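# Four arms carry a loaded container onto a pallet

## Task

Get the container to rest entirely on the pallet with its contents still inside, never letting anything drop freely more than a few centimetres along the way.

## Robot and tools

ROBOTS. Four identical Kinova Gen3 arms, arm1 to arm4, each with seven joints, a five-fingered right hand and a wrist camera (arm1_cam_wrist ... arm4_cam_wrist). Two room cameras, cam_high and cam_low, belong to no robot. Foot (base_link) positions in the shared scene frame, metres, origin on the floor, +z up; each foot faces along its own +x: arm1 x=-0.292 y=+0.674 z=+1.006 quat_wxyz=(+0.812, -0.002, +0.002, -0.584); arm2 x=-0.012 y=-0.418 z=+0.963 quat_wxyz=(+0.613, +0.002, -0.002, +0.790); arm3 x=+0.580 y=-0.554 z=+0.572 quat_wxyz=(+0.493, -0.005, +0.002, +0.870); arm4 x=+0.682 y=+0.699 z=+0.485 quat_wxyz=(+0.643, -0.001, +0.003, -0.766). Reach is roughly 1.06 m from the joint 1 axis. Loose objects may occasionally get a brief shove from outside.

TOOL move. Arguments arm1, arm2, arm3, arm4 (each optional) and cameras. Each arm entry is an object with "joints" (a map from joint name to an absolute target, not an offset) and optional "min_time_s" (0.1 to 8 s, the shortest duration of that arm's motions). Arms left out receive nothing new but may keep driving toward older targets. Joint targets, radians, all absolute: joint1_rad -6.283..6.283 (spins the arm about the foot's vertical axis, positive clockwise from above, 0 = unfolding toward the foot's +x); joint2_rad -2.249..2.249 (shoulder; 0 upright, positive leans forward); joint3_rad -6.283..6.283 (twist of upper arm); joint4_rad -2.579..2.579 (elbow; 0 straight); joint5_rad -6.283..6.283 (forearm twist); joint6_rad -2.099..2.099 (wrist bend); joint7_rad -6.283..6.283 (hand roll, positive counter-clockwise viewed from behind). Done tolerance ±0.01. Hand values, unitless -1..1, absolute: hand_little, hand_ring, hand_middle, hand_index, hand_thumb_bend (+1 straight, -1 curled), hand_thumb_turn (+1 beside palm, -1 opposite fingers), hand_force_limit (closing stop force, about 0 N at -1 to 10 N at +1, 15 N for thumb motors), hand_speed (-0.96..1; full speed from +0.48 up). Scene starts with force limit 0 and speed -0.8. Per arm, the moved joints start and finish together, capped at 1.39 rad/s (joints 1-4) and 1.22 rad/s (5-7); paths can sweep wide. An action lasts at most 15 s. cameras: list of names or ["all"]; [] gives none.

Other tools: wait {seconds 0..10, cameras}; zoom_image {camera, region [x0,y0,x1,y1] pixels from top-left, max 504x504} on a camera from the latest images; show_instructions (reference pages); finished_scene (ends the scene for good; goal must then hold on its own).

RESULTS. Each arm's joint_positions, joint_status, Joint velocities ("within noise" when still), joint torques (N m, with per-unit offset and noise), Flange force (x y z on the end effector, includes carried loads, has error, may say "no reading"), hand_stopped_by (little, ring, middle, index, thumb_bend, thumb_turn: moving, target, force, stalled, fault) and <motor>_load_n (fingertip newtons, positive when pushed open). A "move" line reports each commanded arm as done or its worst status. Arms under "as last shown" were not commanded. Images can lag the state slightly. Statuses: off_target (resting short, maybe still pushing), time_out (holds where it stopped), not_followed / "joint command not followed" (a collision guard blocked the arm; it may retry until given new targets), on_its_own (uncommanded behaviour). A joint jammed against something may report done early.

HAND GEOMETRY. The hand point sits 0.045 m ahead of the palm; its +z runs along straight fingers, +y out of the palm, +x across toward the little finger. With joints 1, 3, 5 at 0 and joint 7 at 1.57, fingers hang straight down ahead of the arm, palm facing right, thumb toward the foot. Thumb turned fully opposite lets the hand wrap objects 0.035-0.065 m thick, or handles down to about 0.025 m. A wrist bracket on the little-finger side protrudes and can collide.

GRIPPING. A finger motor only starts when its target changes by 0.002 or more; it stops at the target or when load reaches hand_force_limit, then locks (at least 15 N holding). To tighten, raise the limit and send a more-closed target; to loosen, send a more-open one. For gentle grips use hand_speed -0.94 or lower; faster closing can overshoot force several times. A lost grip appears only as loads falling toward 0.

HAZARDS. Never let two robots press hard on each other (ends the scene), including closing a hand on another arm's fingers; the collision guard can be late and ignores finger-to-finger contact. Arms push on when touching things, so avoid ramming fixed or heavy objects. Torque limits: 104.5 N m joints 1-4, 51.3 N m joints 5-7 (held weight included); exceeding one, or straying over 5 degrees from plan, freezes that arm 10 s. Motors heat when holding, stretched or straining; MOTOR HOT appears at 60 °C and at 75 °C the arm sags for 30-60 s; resend targets afterward. Nothing may leave the work area or reach the floor. Excess finger force, drops, slams and releasing moving parts reduce the result. The scene keeps running while you compose replies, and elapsed time counts, as do smoothness and effort.

Each tool is called by a JSON object that holds its "op" and its "data".

Reference images:

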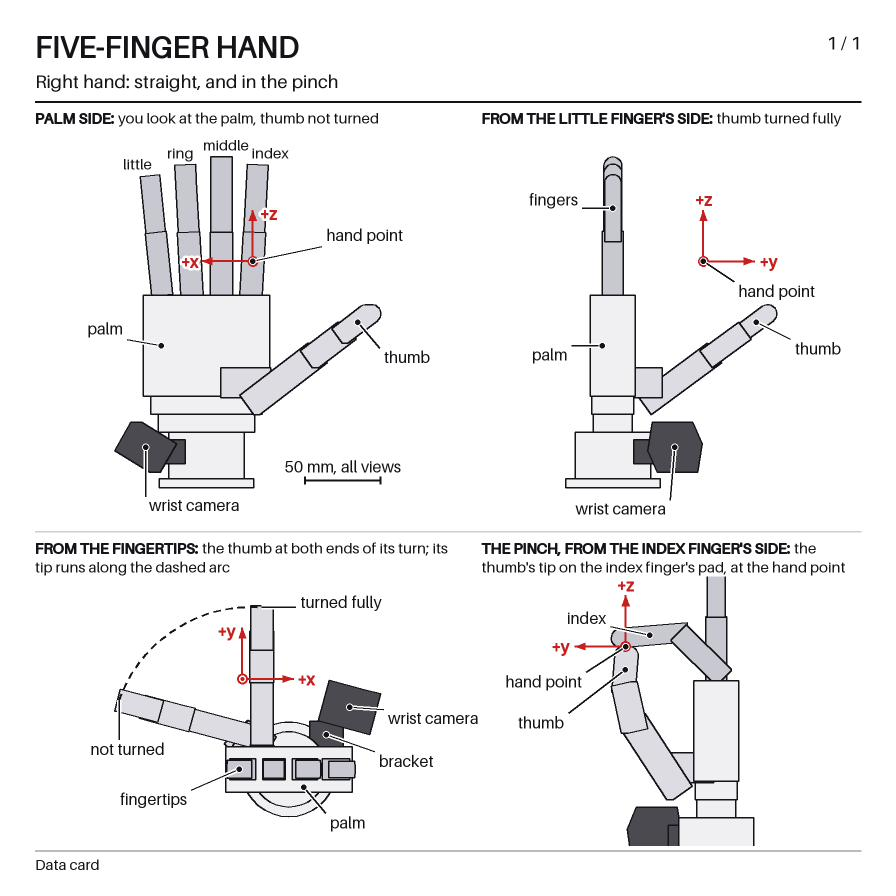

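## Session

{"op": "move", "data": {}}

Scene clock: 0.00 s.
Joint torques (N m): no reading
Flange force (N): no reading
Joint velocities: within noise
arm1.joint_positions: joint1_rad=-0.645 joint2_rad=-0.399 joint3_rad=-0.117 joint4_rad=+1.463 joint5_rad=+0.012 joint6_rad=+2.043 joint7_rad=-2.077 hand_little=+1.000 hand_ring=+1.000 hand_middle=+1.000 hand_index=+1.000 hand_thumb_turn=+1.000 hand_thumb_bend=+1.000 hand_force_limit=+0.000 hand_speed=-0.800
arm1.joint_status: not commanded
arm1.hand_stopped_by: target,target,target,target,target,target
arm1.little_load_n: 0.0
arm1.ring_load_n: 0.0
arm1.middle_load_n: 0.0
arm1.index_load_n: 0.0
arm1.thumb_bend_load_n: 0.0
arm1.thumb_turn_load_n: 0.0
arm1.hand: x=-0.1229 y=+0.6064 z=+1.5084 quat_wxyz=(-0.013, -0.481, -0.876, +0.029) (m; scene frame)
arm2.joint_positions: joint1_rad=+0.699 joint2_rad=-0.390 joint3_rad=-0.046 joint4_rad=+1.505 joint5_rad=-0.003 joint6_rad=+2.061 joint7_rad=-1.805 hand_little=+1.000 hand_ring=+1.000 hand_middle=+1.000 hand_index=+1.000 hand_thumb_turn=+1.000 hand_thumb_bend=+1.000 hand_force_limit=+0.000 hand_speed=-0.800
arm2.joint_status: not commanded
arm2.hand_stopped_by: target,target,target,target,target,target
arm2.little_load_n: 0.0
arm2.ring_load_n: 0.0
arm2.middle_load_n: 0.0
arm2.index_load_n: 0.0
arm2.thumb_bend_load_n: 0.0
arm2.thumb_turn_load_n: 0.0
arm2.hand: x=+0.0206 y=-0.2666 z=+1.4522 quat_wxyz=(+0.007, +0.449, -0.893, +0.014) (m; scene frame)
arm3.joint_positions: joint1_rad=+0.773 joint2_rad=-0.489 joint3_rad=-0.030 joint4_rad=+1.417 joint5_rad=-0.028 joint6_rad=+1.937 joint7_rad=-1.684 hand_little=+1.000 hand_ring=+1.000 hand_middle=+1.000 hand_index=+1.000 hand_thumb_turn=+1.000 hand_thumb_bend=+1.000 hand_force_limit=+0.000 hand_speed=-0.800
arm3.joint_status: not commanded
arm3.hand_stopped_by: target,target,target,target,target,target
arm3.little_load_n: 0.0
arm3.ring_load_n: -0.5
arm3.middle_load_n: 0.0
arm3.index_load_n: 0.0
arm3.thumb_bend_load_n: 0.0
arm3.thumb_turn_load_n: 0.0
arm3.hand: x=+0.5704 y=-0.3674 z=+1.1160 quat_wxyz=(-0.098, +0.587, -0.799, -0.091) (m; scene frame)
arm4.joint_positions: joint1_rad=+0.163 joint2_rad=-0.469 joint3_rad=-0.118 joint4_rad=+1.495 joint5_rad=-0.005 joint6_rad=+1.970 joint7_rad=-1.662 hand_little=+1.000 hand_ring=+1.000 hand_middle=+1.000 hand_index=+1.000 hand_thumb_turn=+1.000 hand_thumb_bend=+1.000 hand_force_limit=+0.000 hand_speed=-0.800
arm4.joint_status: not commanded
arm4.hand_stopped_by: target,target,target,target,target,target
arm4.little_load_n: 0.0
arm4.ring_load_n: 0.0
arm4.middle_load_n: 0.0
arm4.index_load_n: 0.0
arm4.thumb_bend_load_n: 0.0
arm4.thumb_turn_load_n: 0.0
arm4.hand: x=+0.6930 y=+0.5302 z=+0.9909 quat_wxyz=(-0.025, -0.807, -0.586, +0.071) (m; scene frame)
pictures: arm1_cam_wrist, arm2_cam_wrist, arm3_cam_wrist, arm4_cam_wrist, cam_high, cam_low
Images, in order (width x height): arm1_cam_wrist 672x504, arm2_cam_wrist 672x504, arm3_cam_wrist 672x504, arm4_cam_wrist 672x504, cam_high 672x504, cam_low 672x504.

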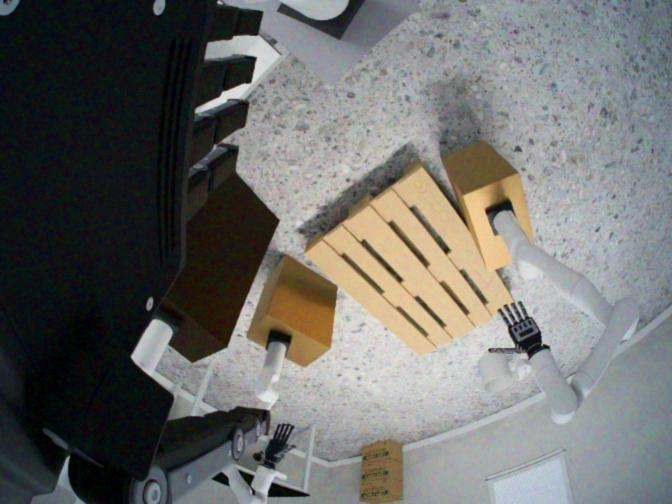

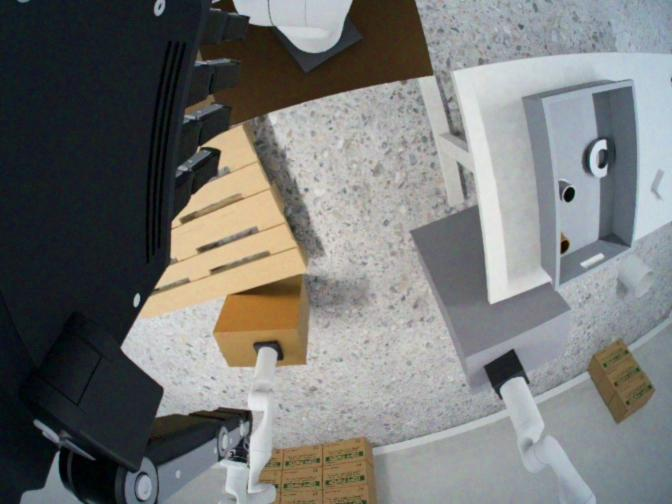

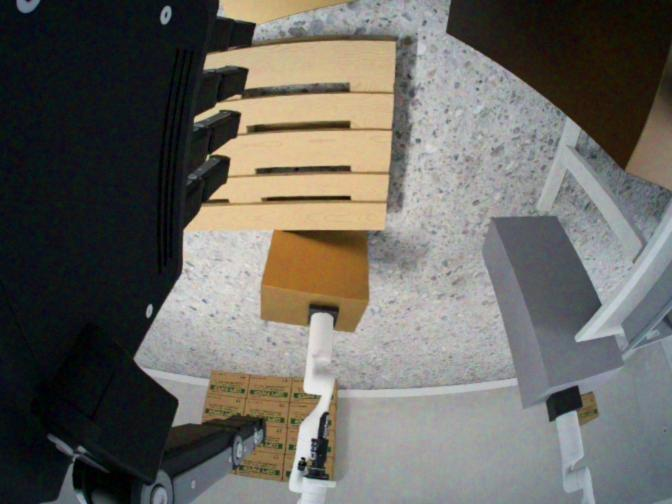

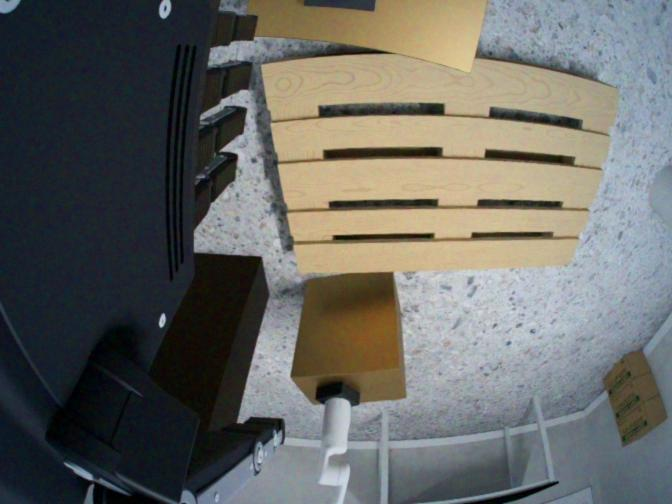

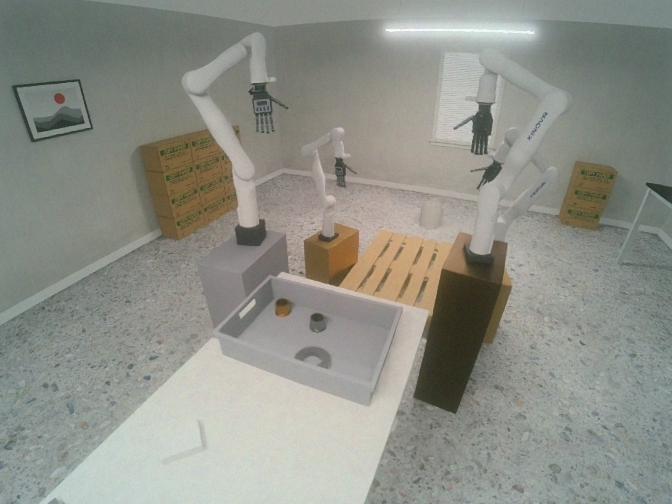

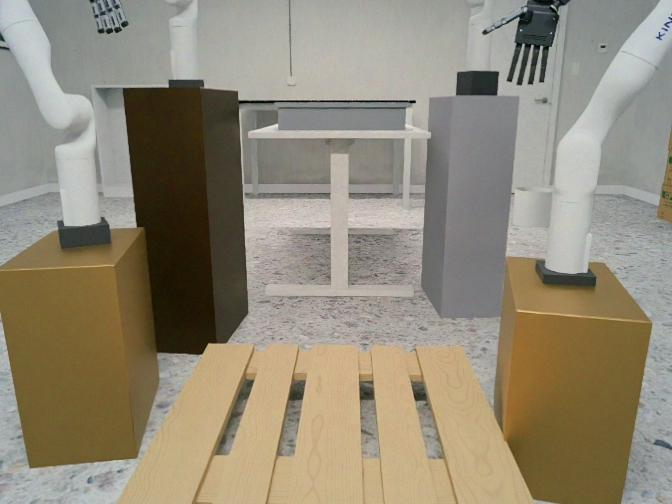

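{"op": "zoom_image", "data": {"camera": "cam_high", "region": [180, 250, 440, 445]}}

{"op": "zoom_image", "data": {"camera": "cam_low", "region": [220, 60, 470, 248]}}

{"op": "zoom_image", "data": {"camera": "arm2_cam_wrist", "region": [400, 40, 672, 310]}}

Scaled by 1.938 from the camera's 672x504 image, which has a finer 960x720 frame.

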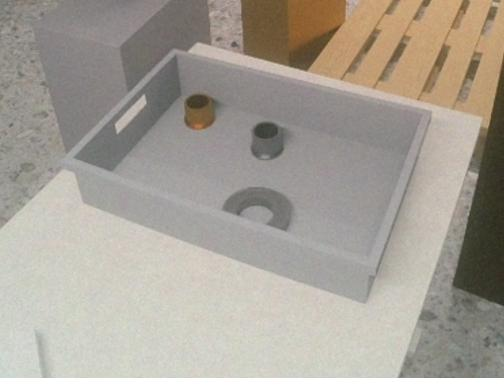

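Scaled by 2.016 from the camera's 672x504 image, which has a finer 960x720 frame.

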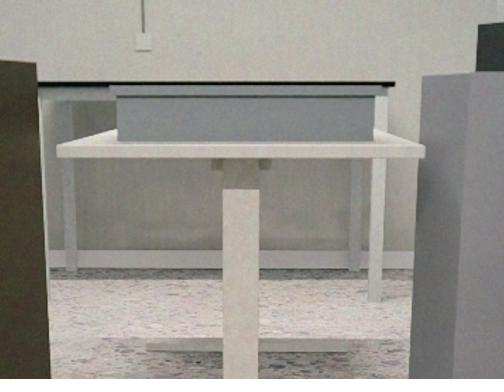

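Scaled by 1.853 from the camera's 672x504 image, which has a finer 960x720 frame.

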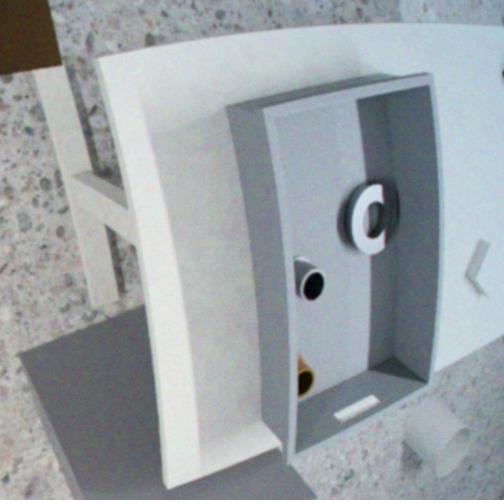

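{"op": "move", "data": {"arm1": {"joints": {"joint1_rad": 1.4895, "joint2_rad": 0.5167, "joint3_rad": 0, "joint4_rad": 2.1688, "joint5_rad": 0, "joint6_rad": 0.4561, "joint7_rad": -1.9759}, "min_time_s": 3.5}, "arm2": {"joints": {"joint1_rad": -1.1376, "joint2_rad": 1.104, "joint3_rad": 0, "joint4_rad": 0.6679, "joint5_rad": 0, "joint6_rad": 1.3697, "joint7_rad": -4.53}, "min_time_s": 3.5}, "cameras": ["arm1_cam_wrist", "arm2_cam_wrist", "cam_high", "cam_low"]}}

Scene clock: 27.77 s.
Joint torques (N m): arm1=[0.46 -15.05 -0.15 -3.63 0.27 0.38 -0.02] | arm2=[-0.15 -24.65 2.24 -7.09 0 0.06 0.07] | arm3=[-2.08 2.74 1.07 -7.65 0.1 -0.59 0.1] | arm4=[0.2 1.99 0.62 -6.67 0.32 -0.46 0.55]
Flange force (N): arm1=[-1.2 2.1 6.7] | arm2=[4.7 1.4 -1.8] | arm3=[3.9 5.6 3.1] | arm4=[1.1 3.0 -1.6]
move: arm1 done; arm2 done
Joint velocities: within noise
arm1.joint_positions: joint1_rad=+1.490 joint2_rad=+0.517 joint3_rad=+0.000 joint4_rad=+2.169 joint5_rad=+0.000 joint6_rad=+0.456 joint7_rad=-1.976 hand_little=+1.000 hand_ring=+1.000 hand_middle=+1.000 hand_index=+1.000 hand_thumb_turn=+1.000 hand_thumb_bend=+1.000 hand_force_limit=+0.000 hand_speed=-0.800
arm1.joint_status: all done
arm1.hand_stopped_by: target,target,target,target,target,target
arm1.little_load_n: 0.0
arm1.ring_load_n: 0.0
arm1.middle_load_n: 0.0
arm1.index_load_n: 0.0
arm1.thumb_bend_load_n: 0.0
arm1.thumb_turn_load_n: 0.0
arm1.hand: x=-0.6505 y=+0.4997 z=+1.0551 quat_wxyz=(+0.000, -1.000, +0.000, +0.003) (m; scene frame)
arm2.joint_positions: joint1_rad=-1.138 joint2_rad=+1.104 joint3_rad=+0.000 joint4_rad=+0.668 joint5_rad=+0.000 joint6_rad=+1.370 joint7_rad=-4.530 hand_little=+1.000 hand_ring=+1.000 hand_middle=+1.000 hand_index=+1.000 hand_thumb_turn=+1.000 hand_thumb_bend=+1.000 hand_force_limit=+0.000 hand_speed=-0.800
arm2.joint_status: all done
arm2.hand_stopped_by: target,target,target,target,target,target
arm2.little_load_n: 0.0
arm2.ring_load_n: 0.0
arm2.middle_load_n: 0.0
arm2.index_load_n: 0.0
arm2.thumb_bend_load_n: 0.0
arm2.thumb_turn_load_n: 0.0
arm2.hand: x=-0.6490 y=-0.2101 z=+1.0533 quat_wxyz=(+0.000, +0.000, -1.000, -0.003) (m; scene frame)
arm3, arm4: as last shown
arm3.ring_load_n: 0.0
pictures: arm1_cam_wrist, arm2_cam_wrist, cam_high, cam_low
Images, in order (width x height): arm1_cam_wrist 672x504, arm2_cam_wrist 672x504, cam_high 672x504, cam_low 672x504.

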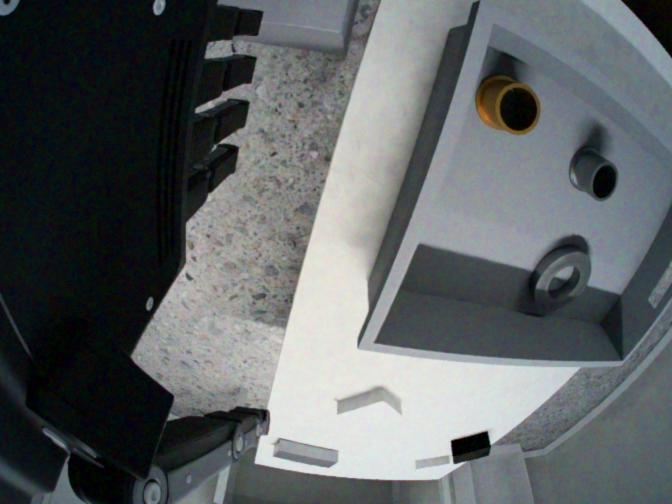

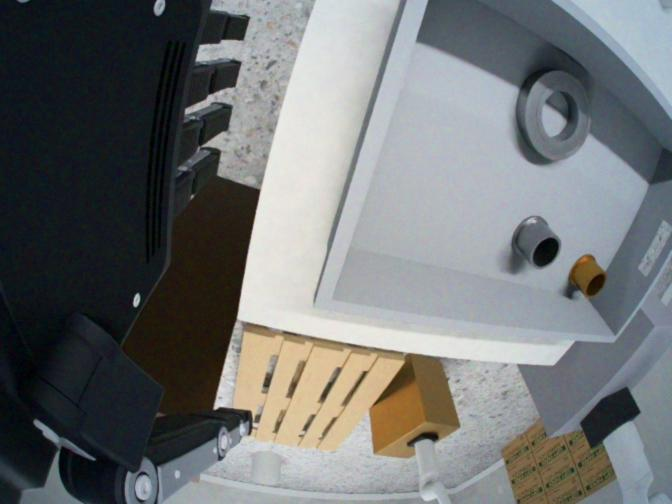

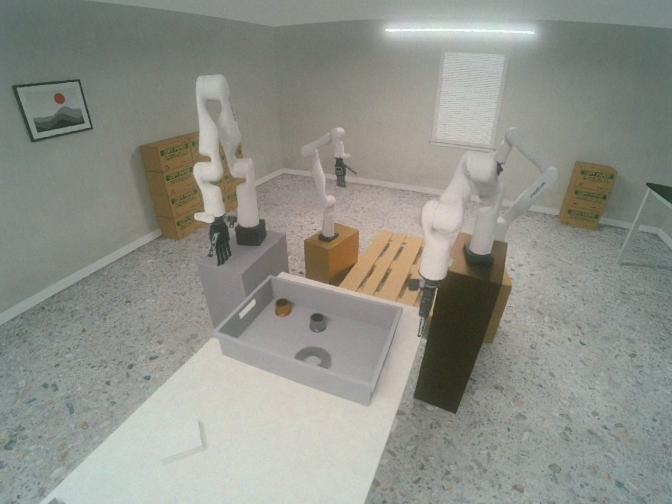

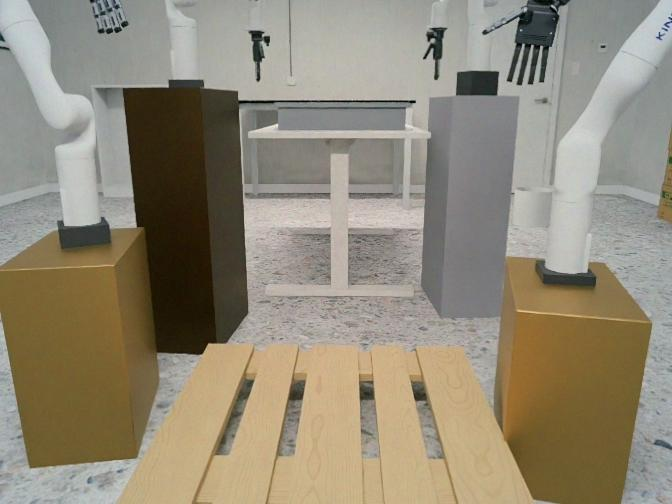

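{"op": "zoom_image", "data": {"camera": "arm1_cam_wrist", "region": [336, 0, 672, 380]}}

{"op": "zoom_image", "data": {"camera": "arm2_cam_wrist", "region": [296, 0, 672, 380]}}

{"op": "zoom_image", "data": {"camera": "arm2_cam_wrist", "region": [570, 180, 672, 320]}}

Scaled by 1.326 from the camera's 672x504 image, which has a finer 960x720 frame.

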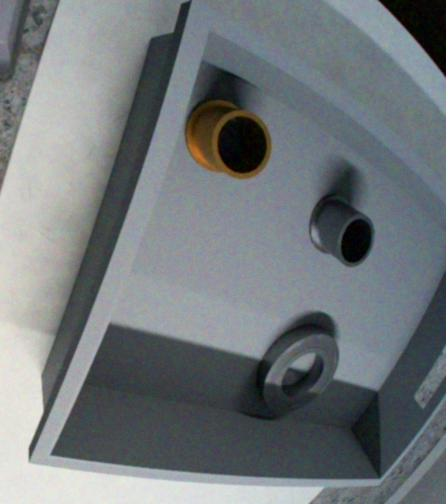

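Scaled by 1.326 from the camera's 672x504 image, which has a finer 960x720 frame.

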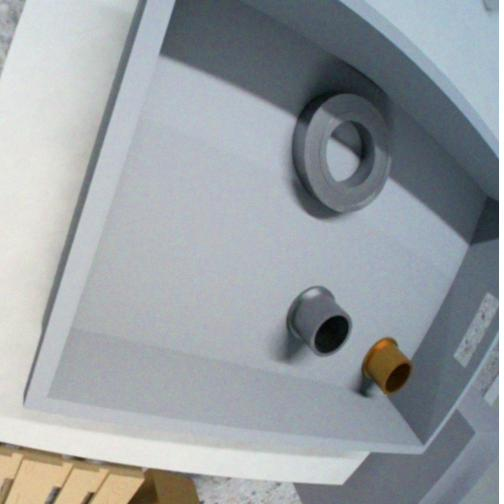

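Scaled by 3.600 from the camera's 672x504 image, which has a finer 960x720 frame.

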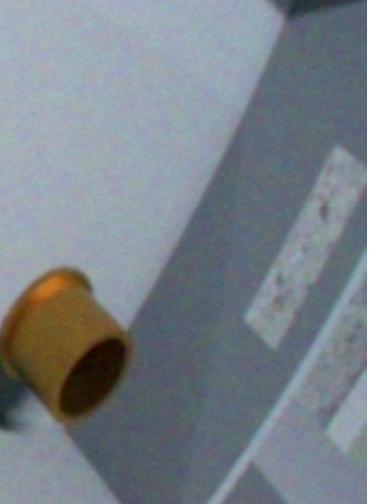

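{"op": "move", "data": {"arm1": {"joints": {"joint1_rad": 1.4581, "joint2_rad": 0.7552, "joint4_rad": 1.9660, "joint6_rad": 0.4204, "joint7_rad": -2.0073, "hand_index": 0.0, "hand_middle": 0.0, "hand_ring": 0.0}, "min_time_s": 2.5}, "arm2": {"joints": {"joint1_rad": -0.5812, "joint2_rad": 1.0265, "joint4_rad": 0.8529, "joint6_rad": 1.2622, "joint7_rad": -2.0365}, "min_time_s": 2.5}, "cameras": ["arm1_cam_wrist", "arm2_cam_wrist", "cam_high"]}}

Scene clock: 36.37 s.
Joint torques (N m): arm1=[0.49 -18.49 0.02 -3.32 0.35 0.44 0] | arm2=[-0.16 -23.75 2.26 -6.88 0 -0.08 0.06] | arm3=[-2.07 2.73 1.16 -7.66 0.09 -0.58 0.06] | arm4=[0.26 1.93 0.66 -6.73 0.34 -0.49 0.51]
Flange force (N): arm1=[-0.6 2.0 6.1] | arm2=[-4.2 1.5 -1.9] | arm3=[3.9 5.7 3.2] | arm4=[1.1 3.0 -1.5]
move: arm1 done; arm2 done
Joint velocities: within noise
arm1.joint_positions: joint1_rad=+1.458 joint2_rad=+0.755 joint3_rad=+0.000 joint4_rad=+1.966 joint5_rad=+0.000 joint6_rad=+0.420 joint7_rad=-2.007 hand_little=+1.000 hand_ring=+0.000 hand_middle=+0.000 hand_index=+0.000 hand_thumb_turn=+1.000 hand_thumb_bend=+1.000 hand_force_limit=+0.000 hand_speed=-0.800
arm1.joint_status: all done
arm1.hand_stopped_by: target,target,target,target,target,target
arm1.little_load_n: 0.0
arm1.ring_load_n: 0.0
arm1.middle_load_n: 0.0
arm1.index_load_n: 0.0
arm1.thumb_bend_load_n: 0.0
arm1.thumb_turn_load_n: 0.0
arm1.hand: x=-0.7110 y=+0.4596 z=+0.9913 quat_wxyz=(+0.000, -1.000, +0.000, +0.003) (m; scene frame)
arm2.joint_positions: joint1_rad=-0.581 joint2_rad=+1.026 joint3_rad=+0.000 joint4_rad=+0.853 joint5_rad=+0.000 joint6_rad=+1.262 joint7_rad=-2.036 hand_little=+1.000 hand_ring=+1.000 hand_middle=+1.000 hand_index=+1.000 hand_thumb_turn=+1.000 hand_thumb_bend=+1.000 hand_force_limit=+0.000 hand_speed=-0.800
arm2.joint_status: all done
arm2.hand_stopped_by: target,target,target,target,target,target
arm2.little_load_n: 0.0
arm2.ring_load_n: 0.0
arm2.middle_load_n: 0.0
arm2.index_load_n: 0.0
arm2.thumb_bend_load_n: 0.0
arm2.thumb_turn_load_n: 0.0
arm2.hand: x=-0.5500 y=+0.0509 z=+1.0507 quat_wxyz=(-0.002, +0.824, -0.566, -0.002) (m; scene frame)
arm3, arm4: as last shown
pictures: arm1_cam_wrist, arm2_cam_wrist, cam_high
Images, in order (width x height): arm1_cam_wrist 672x504, arm2_cam_wrist 672x504, cam_high 672x504.

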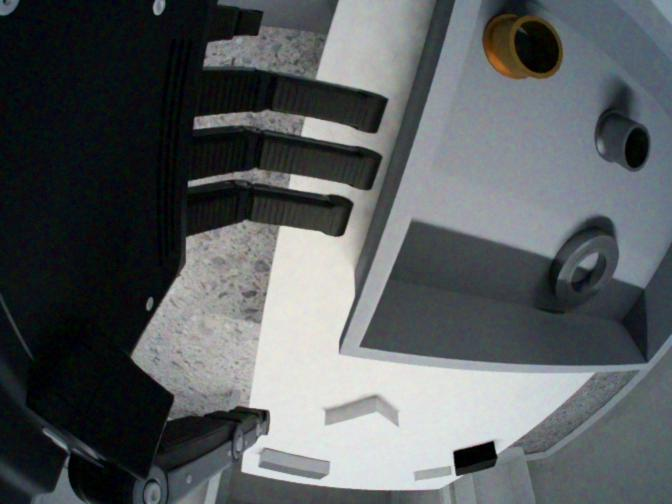

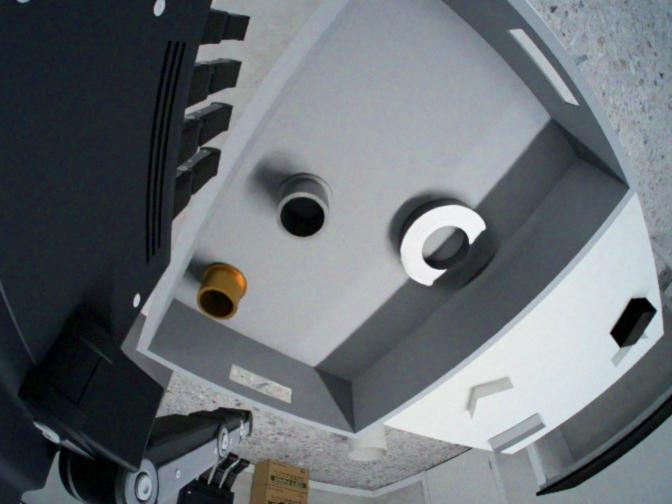

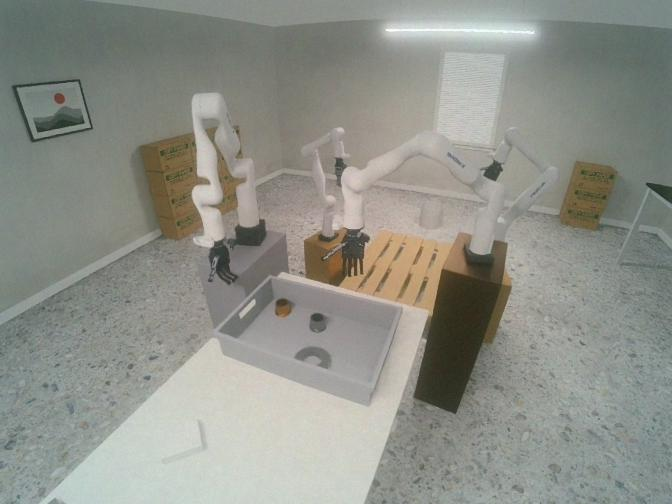

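{"op": "zoom_image", "data": {"camera": "arm2_cam_wrist", "region": [100, 280, 400, 504]}}

{"op": "zoom_image", "data": {"camera": "arm1_cam_wrist", "region": [180, 0, 516, 380]}}

Scaled by 1.680 from the camera's 672x504 image, which has a finer 960x720 frame.

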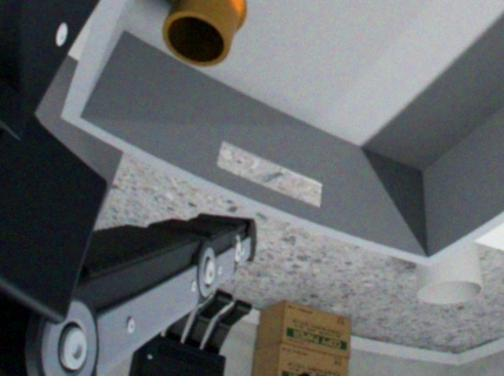

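Scaled by 1.326 from the camera's 672x504 image, which has a finer 960x720 frame.

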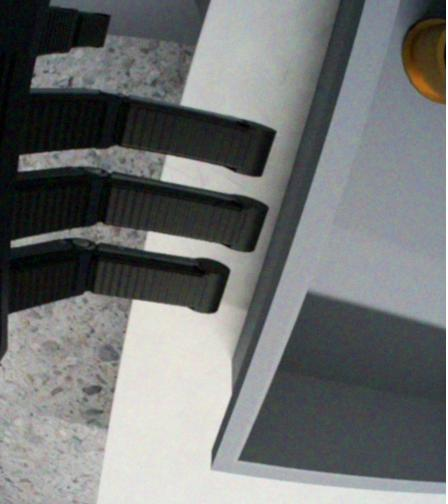

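{"op": "zoom_image", "data": {"camera": "arm2_cam_wrist", "region": [160, 360, 320, 504]}}

{"op": "zoom_image", "data": {"camera": "cam_high", "region": [190, 230, 310, 340]}}

Scaled by 3.150 from the camera's 672x504 image, which has a finer 960x720 frame.

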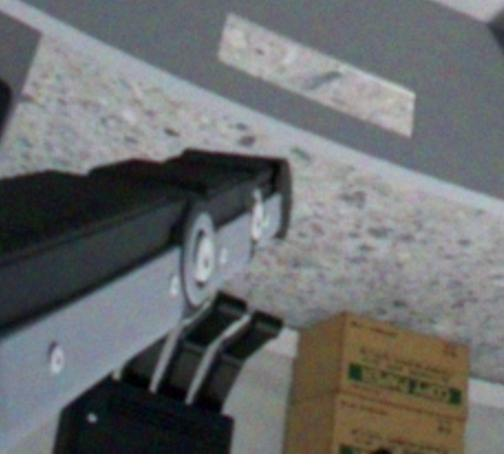

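Scaled by 4.200 from the camera's 672x504 image, which has a finer 960x720 frame.

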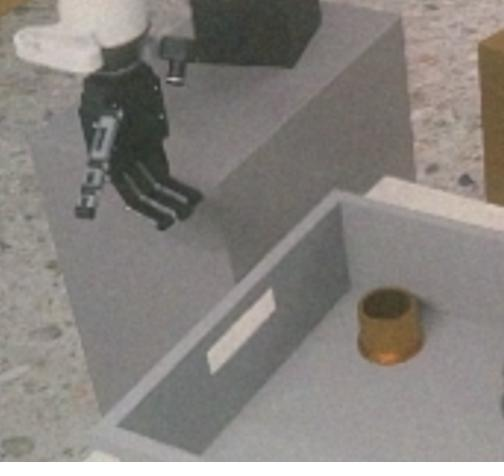

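{"op": "zoom_image", "data": {"camera": "arm1_cam_wrist", "region": [320, 180, 460, 380]}}

{"op": "zoom_image", "data": {"camera": "arm1_cam_wrist", "region": [340, 0, 500, 200]}}

Scaled by 2.520 from the camera's 672x504 image, which has a finer 960x720 frame.

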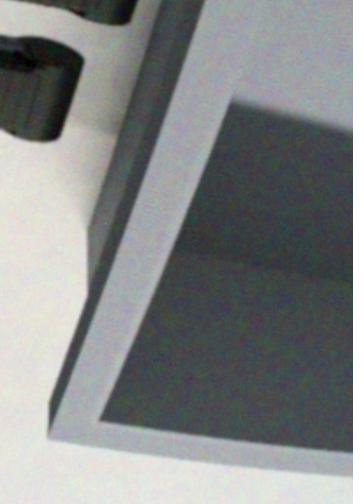

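Scaled by 2.520 from the camera's 672x504 image, which has a finer 960x720 frame.

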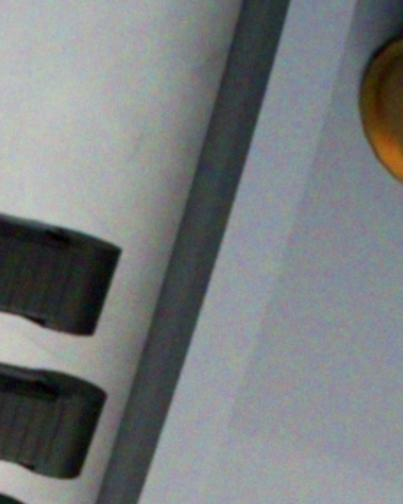

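{"op": "move", "data": {"arm1": {"joints": {"joint1_rad": 1.4417, "joint2_rad": 1.0289, "joint4_rad": 1.9057, "joint6_rad": 0.2070, "joint7_rad": -2.0237}, "min_time_s": 2}, "cameras": ["arm1_cam_wrist", "arm2_cam_wrist", "cam_high"]}}

{"op": "zoom_image", "data": {"camera": "arm2_cam_wrist", "region": [160, 340, 340, 504]}}

{"op": "zoom_image", "data": {"camera": "arm1_cam_wrist", "region": [200, 0, 500, 400]}}

{"op": "zoom_image", "data": {"camera": "cam_high", "region": [190, 220, 310, 350]}}

Scene clock: 47.43 s.
Joint torques (N m): arm1=[0.53 -20.24 0.01 -1.83 0.28 0.28 -0.03] | arm2=[-0.17 -23.8 2.17 -6.88 -0.01 -0.03 0.07] | arm3=[-2.11 2.79 1.11 -7.75 0.04 -0.58 0.12] | arm4=[0.28 1.91 0.55 -6.72 0.31 -0.48 0.52]
Flange force (N): arm1=[0.8 1.5 5.9] | arm2=[-4.2 1.5 -1.7] | arm3=[4.1 5.7 3.6] | arm4=[1.0 2.6 -1.5]
move: arm1 done
Joint velocities: within noise
arm1.joint_positions: joint1_rad=+1.442 joint2_rad=+1.029 joint3_rad=+0.000 joint4_rad=+1.906 joint5_rad=+0.000 joint6_rad=+0.207 joint7_rad=-2.024 hand_little=+1.000 hand_ring=+0.000 hand_middle=+0.000 hand_index=+0.000 hand_thumb_turn=+1.000 hand_thumb_bend=+1.000 hand_force_limit=+0.000 hand_speed=-0.800
arm1.joint_status: all done
arm1.hand_stopped_by: target,target,target,target,target,target
arm1.little_load_n: 0.0
arm1.ring_load_n: 0.0
arm1.middle_load_n: 0.0
arm1.index_load_n: 0.0
arm1.thumb_bend_load_n: 0.0
arm1.thumb_turn_load_n: 0.0
arm1.hand: x=-0.7166 y=+0.4496 z=+0.8813 quat_wxyz=(+0.000, -1.000, +0.000, +0.003) (m; scene frame)
arm2, arm3, arm4: as last shown
pictures: arm1_cam_wrist, arm2_cam_wrist, cam_high
Images, in order (width x height): arm1_cam_wrist 672x504, arm2_cam_wrist 672x504, cam_high 672x504.

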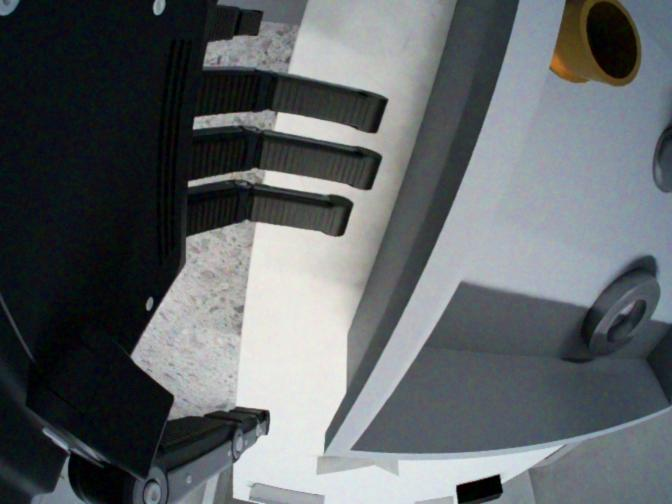

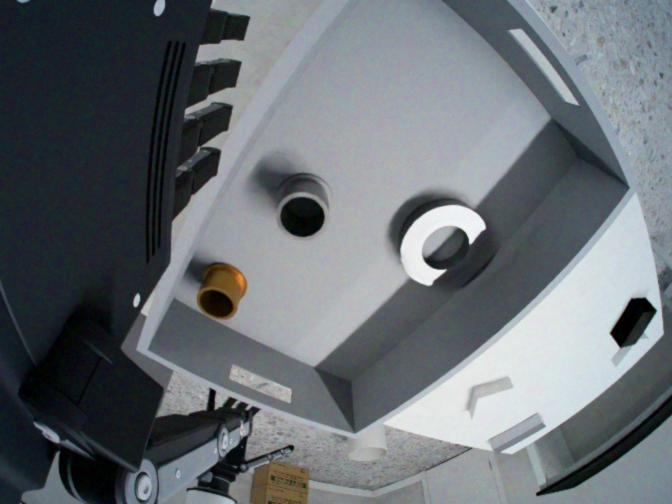

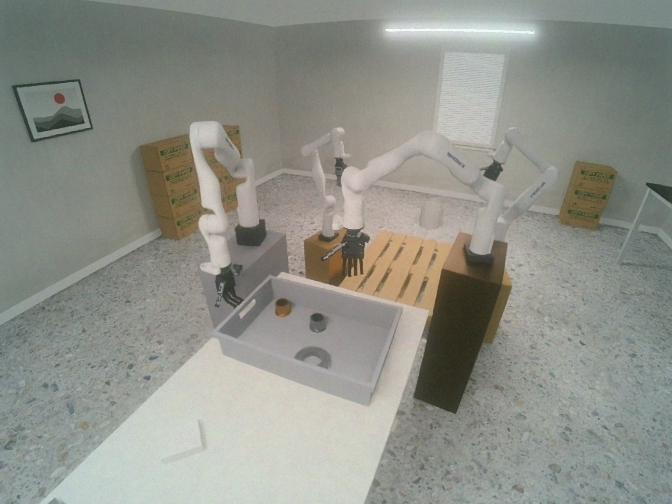

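Scaled by 2.800 from the camera's 672x504 image, which has a finer 960x720 frame.

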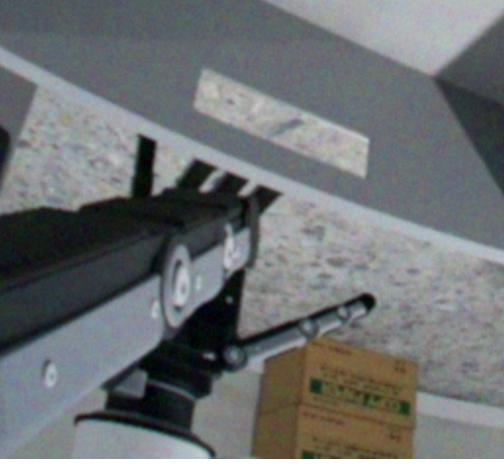

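Scaled by 1.260 from the camera's 672x504 image, which has a finer 960x720 frame.

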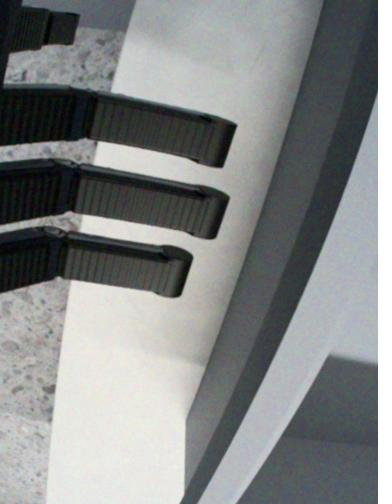

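Scaled by 3.877 from the camera's 672x504 image, which has a finer 960x720 frame.

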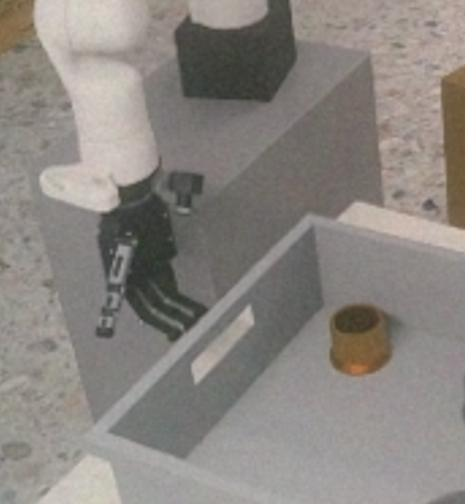

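{"op": "move", "data": {"arm1": {"joints": {"joint1_rad": 1.3923, "joint2_rad": 1.0493, "joint4_rad": 1.8600, "joint6_rad": 0.2323, "joint7_rad": -2.0731}, "min_time_s": 1.5}, "cameras": ["arm1_cam_wrist", "arm2_cam_wrist", "cam_high"]}}

{"op": "zoom_image", "data": {"camera": "arm2_cam_wrist", "region": [190, 340, 310, 450]}}

{"op": "zoom_image", "data": {"camera": "cam_high", "region": [200, 250, 290, 340]}}

Scene clock: 51.60 s.
Joint torques (N m): arm1=[0.55 -20.72 0.18 -2.03 0.26 0.35 -0.02] | arm2=[-0.2 -23.78 2.19 -6.91 -0.06 -0.03 0.03] | arm3=[-2.19 2.82 1.14 -7.65 0.08 -0.62 0.14] | arm4=[0.23 1.9 0.61 -6.71 0.31 -0.5 0.52]
Flange force (N): arm1=[0.9 1.4 6.1] | arm2=[-4.0 1.3 -1.7] | arm3=[4.1 6.0 3.1] | arm4=[1.0 2.8 -1.6]
move: arm1 done
Joint velocities: within noise
arm1.joint_positions: joint1_rad=+1.392 joint2_rad=+1.049 joint3_rad=+0.000 joint4_rad=+1.860 joint5_rad=+0.000 joint6_rad=+0.232 joint7_rad=-2.073 hand_little=+1.000 hand_ring=+0.000 hand_middle=+0.000 hand_index=+0.000 hand_thumb_turn=+1.000 hand_thumb_bend=+1.000 hand_force_limit=+0.000 hand_speed=-0.800
arm1.joint_status: all done
arm1.hand_stopped_by: target,target,target,target,target,target
arm1.little_load_n: 0.0
arm1.ring_load_n: 0.0
arm1.middle_load_n: 0.0
arm1.index_load_n: 0.0
arm1.thumb_bend_load_n: 0.0
arm1.thumb_turn_load_n: 0.0
arm1.hand: x=-0.7187 y=+0.4245 z=+0.8757 quat_wxyz=(+0.000, -1.000, +0.000, +0.003) (m; scene frame)
arm2, arm3, arm4: as last shown
pictures: arm1_cam_wrist, arm2_cam_wrist, cam_high
Images, in order (width x height): arm1_cam_wrist 672x504, arm2_cam_wrist 672x504, cam_high 672x504.

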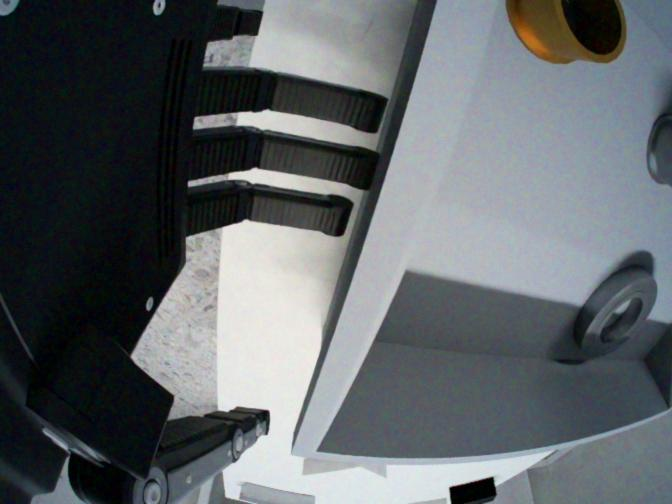

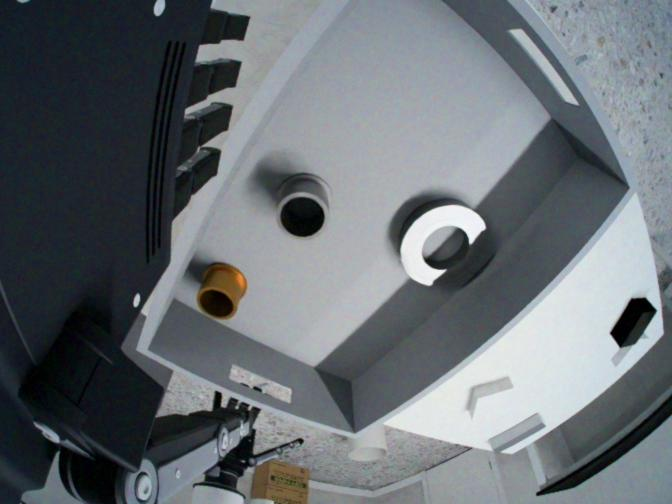

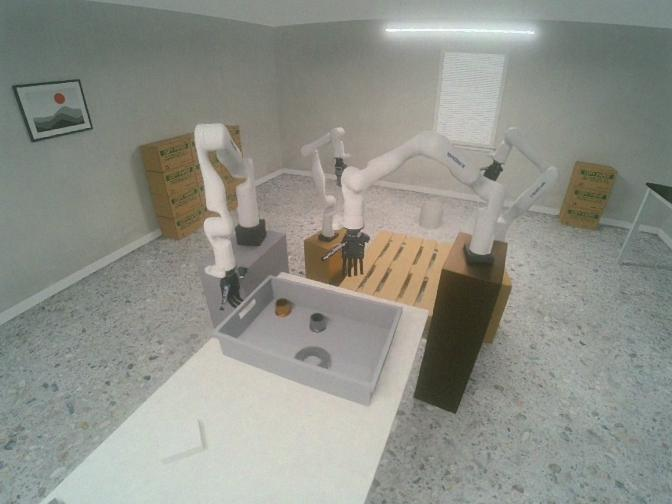

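Scaled by 4.200 from the camera's 672x504 image, which has a finer 960x720 frame.

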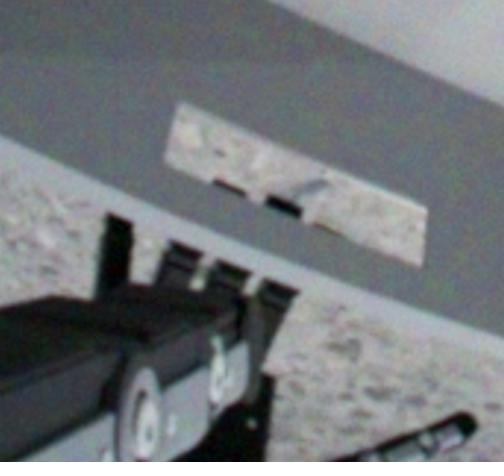

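Scaled by 5.600 from the camera's 672x504 image, which has a finer 960x720 frame.

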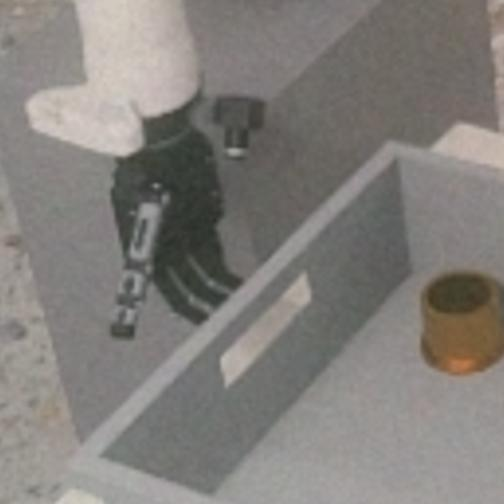

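{"op": "move", "data": {"arm1": {"joints": {"joint1_rad": 1.3655, "joint2_rad": 1.0489, "joint4_rad": 1.8439, "joint6_rad": 0.2488, "joint7_rad": -2.0999, "hand_little": 0.0}, "min_time_s": 2}, "cameras": ["arm1_cam_wrist", "arm2_cam_wrist", "cam_high"]}}

{"op": "zoom_image", "data": {"camera": "arm2_cam_wrist", "region": [190, 340, 310, 450]}}

{"op": "zoom_image", "data": {"camera": "cam_high", "region": [220, 270, 280, 330]}}

Scene clock: 55.37 s.
Joint torques (N m): arm1=[0.47 -20.67 0.09 -2.15 0.21 0.35 -0.05] | arm2=[-0.19 -23.74 2.12 -6.93 -0.03 -0.1 0.04] | arm3=[-2.06 2.77 1.14 -7.58 0.05 -0.62 0.12] | arm4=[0.22 1.9 0.54 -6.7 0.3 -0.51 0.5]
Flange force (N): arm1=[0.7 1.1 5.6] | arm2=[-4.0 1.3 -1.9] | arm3=[3.9 5.8 2.8] | arm4=[1.0 2.5 -1.6]
move: arm1 done
Joint velocities: within noise
arm1.joint_positions: joint1_rad=+1.366 joint2_rad=+1.049 joint3_rad=+0.000 joint4_rad=+1.844 joint5_rad=+0.000 joint6_rad=+0.249 joint7_rad=-2.100 hand_little=+0.000 hand_ring=+0.000 hand_middle=+0.000 hand_index=+0.000 hand_thumb_turn=+1.000 hand_thumb_bend=+1.000 hand_force_limit=+0.000 hand_speed=-0.800
arm1.joint_status: all done
arm1.hand_stopped_by: target,target,target,target,target,target
arm1.little_load_n: 0.0
arm1.ring_load_n: 0.0
arm1.middle_load_n: 0.0
arm1.index_load_n: 0.0
arm1.thumb_bend_load_n: 0.0
arm1.thumb_turn_load_n: 0.0
arm1.hand: x=-0.7178 y=+0.4115 z=+0.8771 quat_wxyz=(+0.000, -1.000, +0.000, +0.003) (m; scene frame)
arm2, arm3, arm4: as last shown
arm2.thumb_turn_load_n: -0.5
arm3.ring_load_n: -0.5
pictures: arm1_cam_wrist, arm2_cam_wrist, cam_high
Images, in order (width x height): arm1_cam_wrist 672x504, arm2_cam_wrist 672x504, cam_high 672x504.

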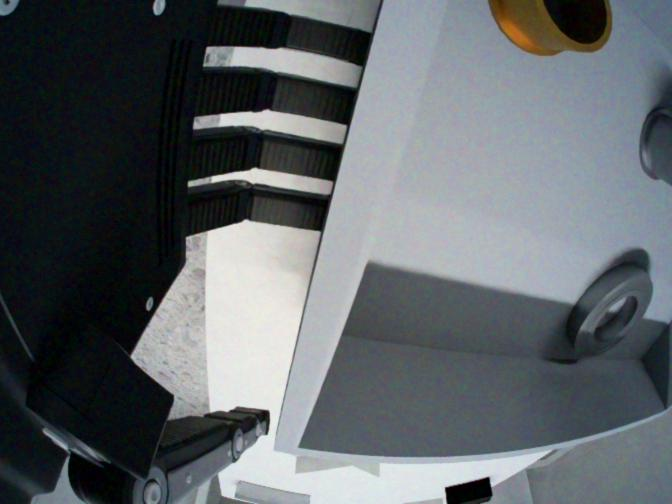

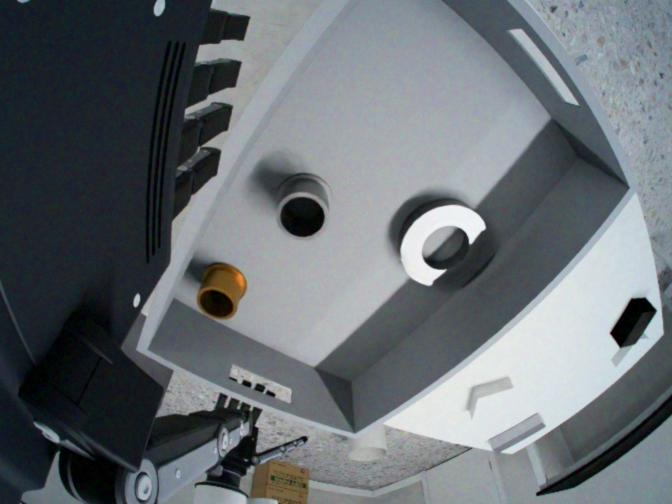

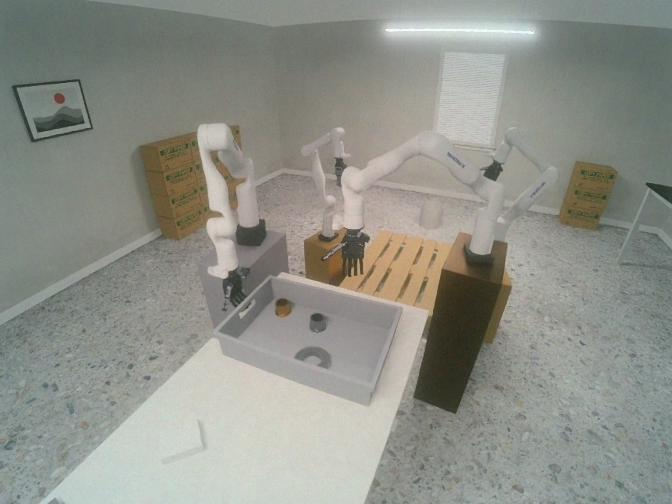

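Scaled by 4.200 from the camera's 672x504 image, which has a finer 960x720 frame.

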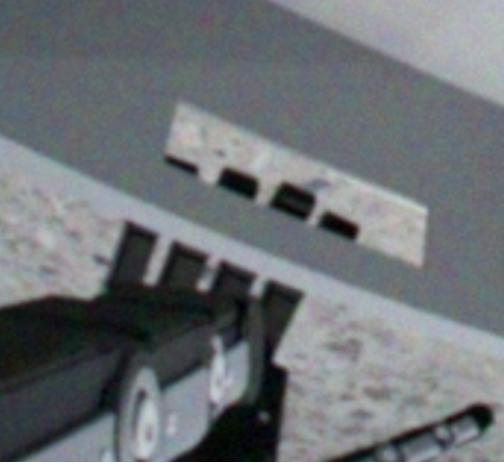

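Scaled by 8.400 from the camera's 672x504 image, which has a finer 960x720 frame.

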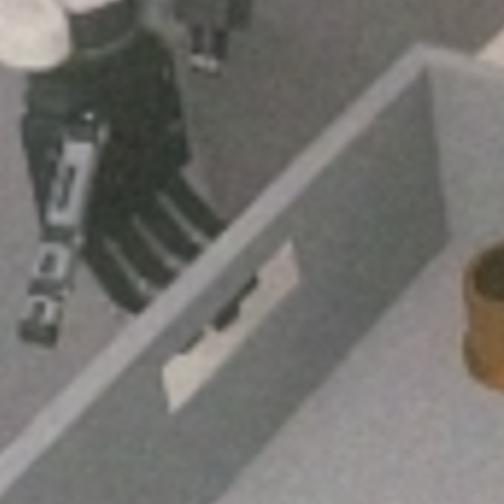

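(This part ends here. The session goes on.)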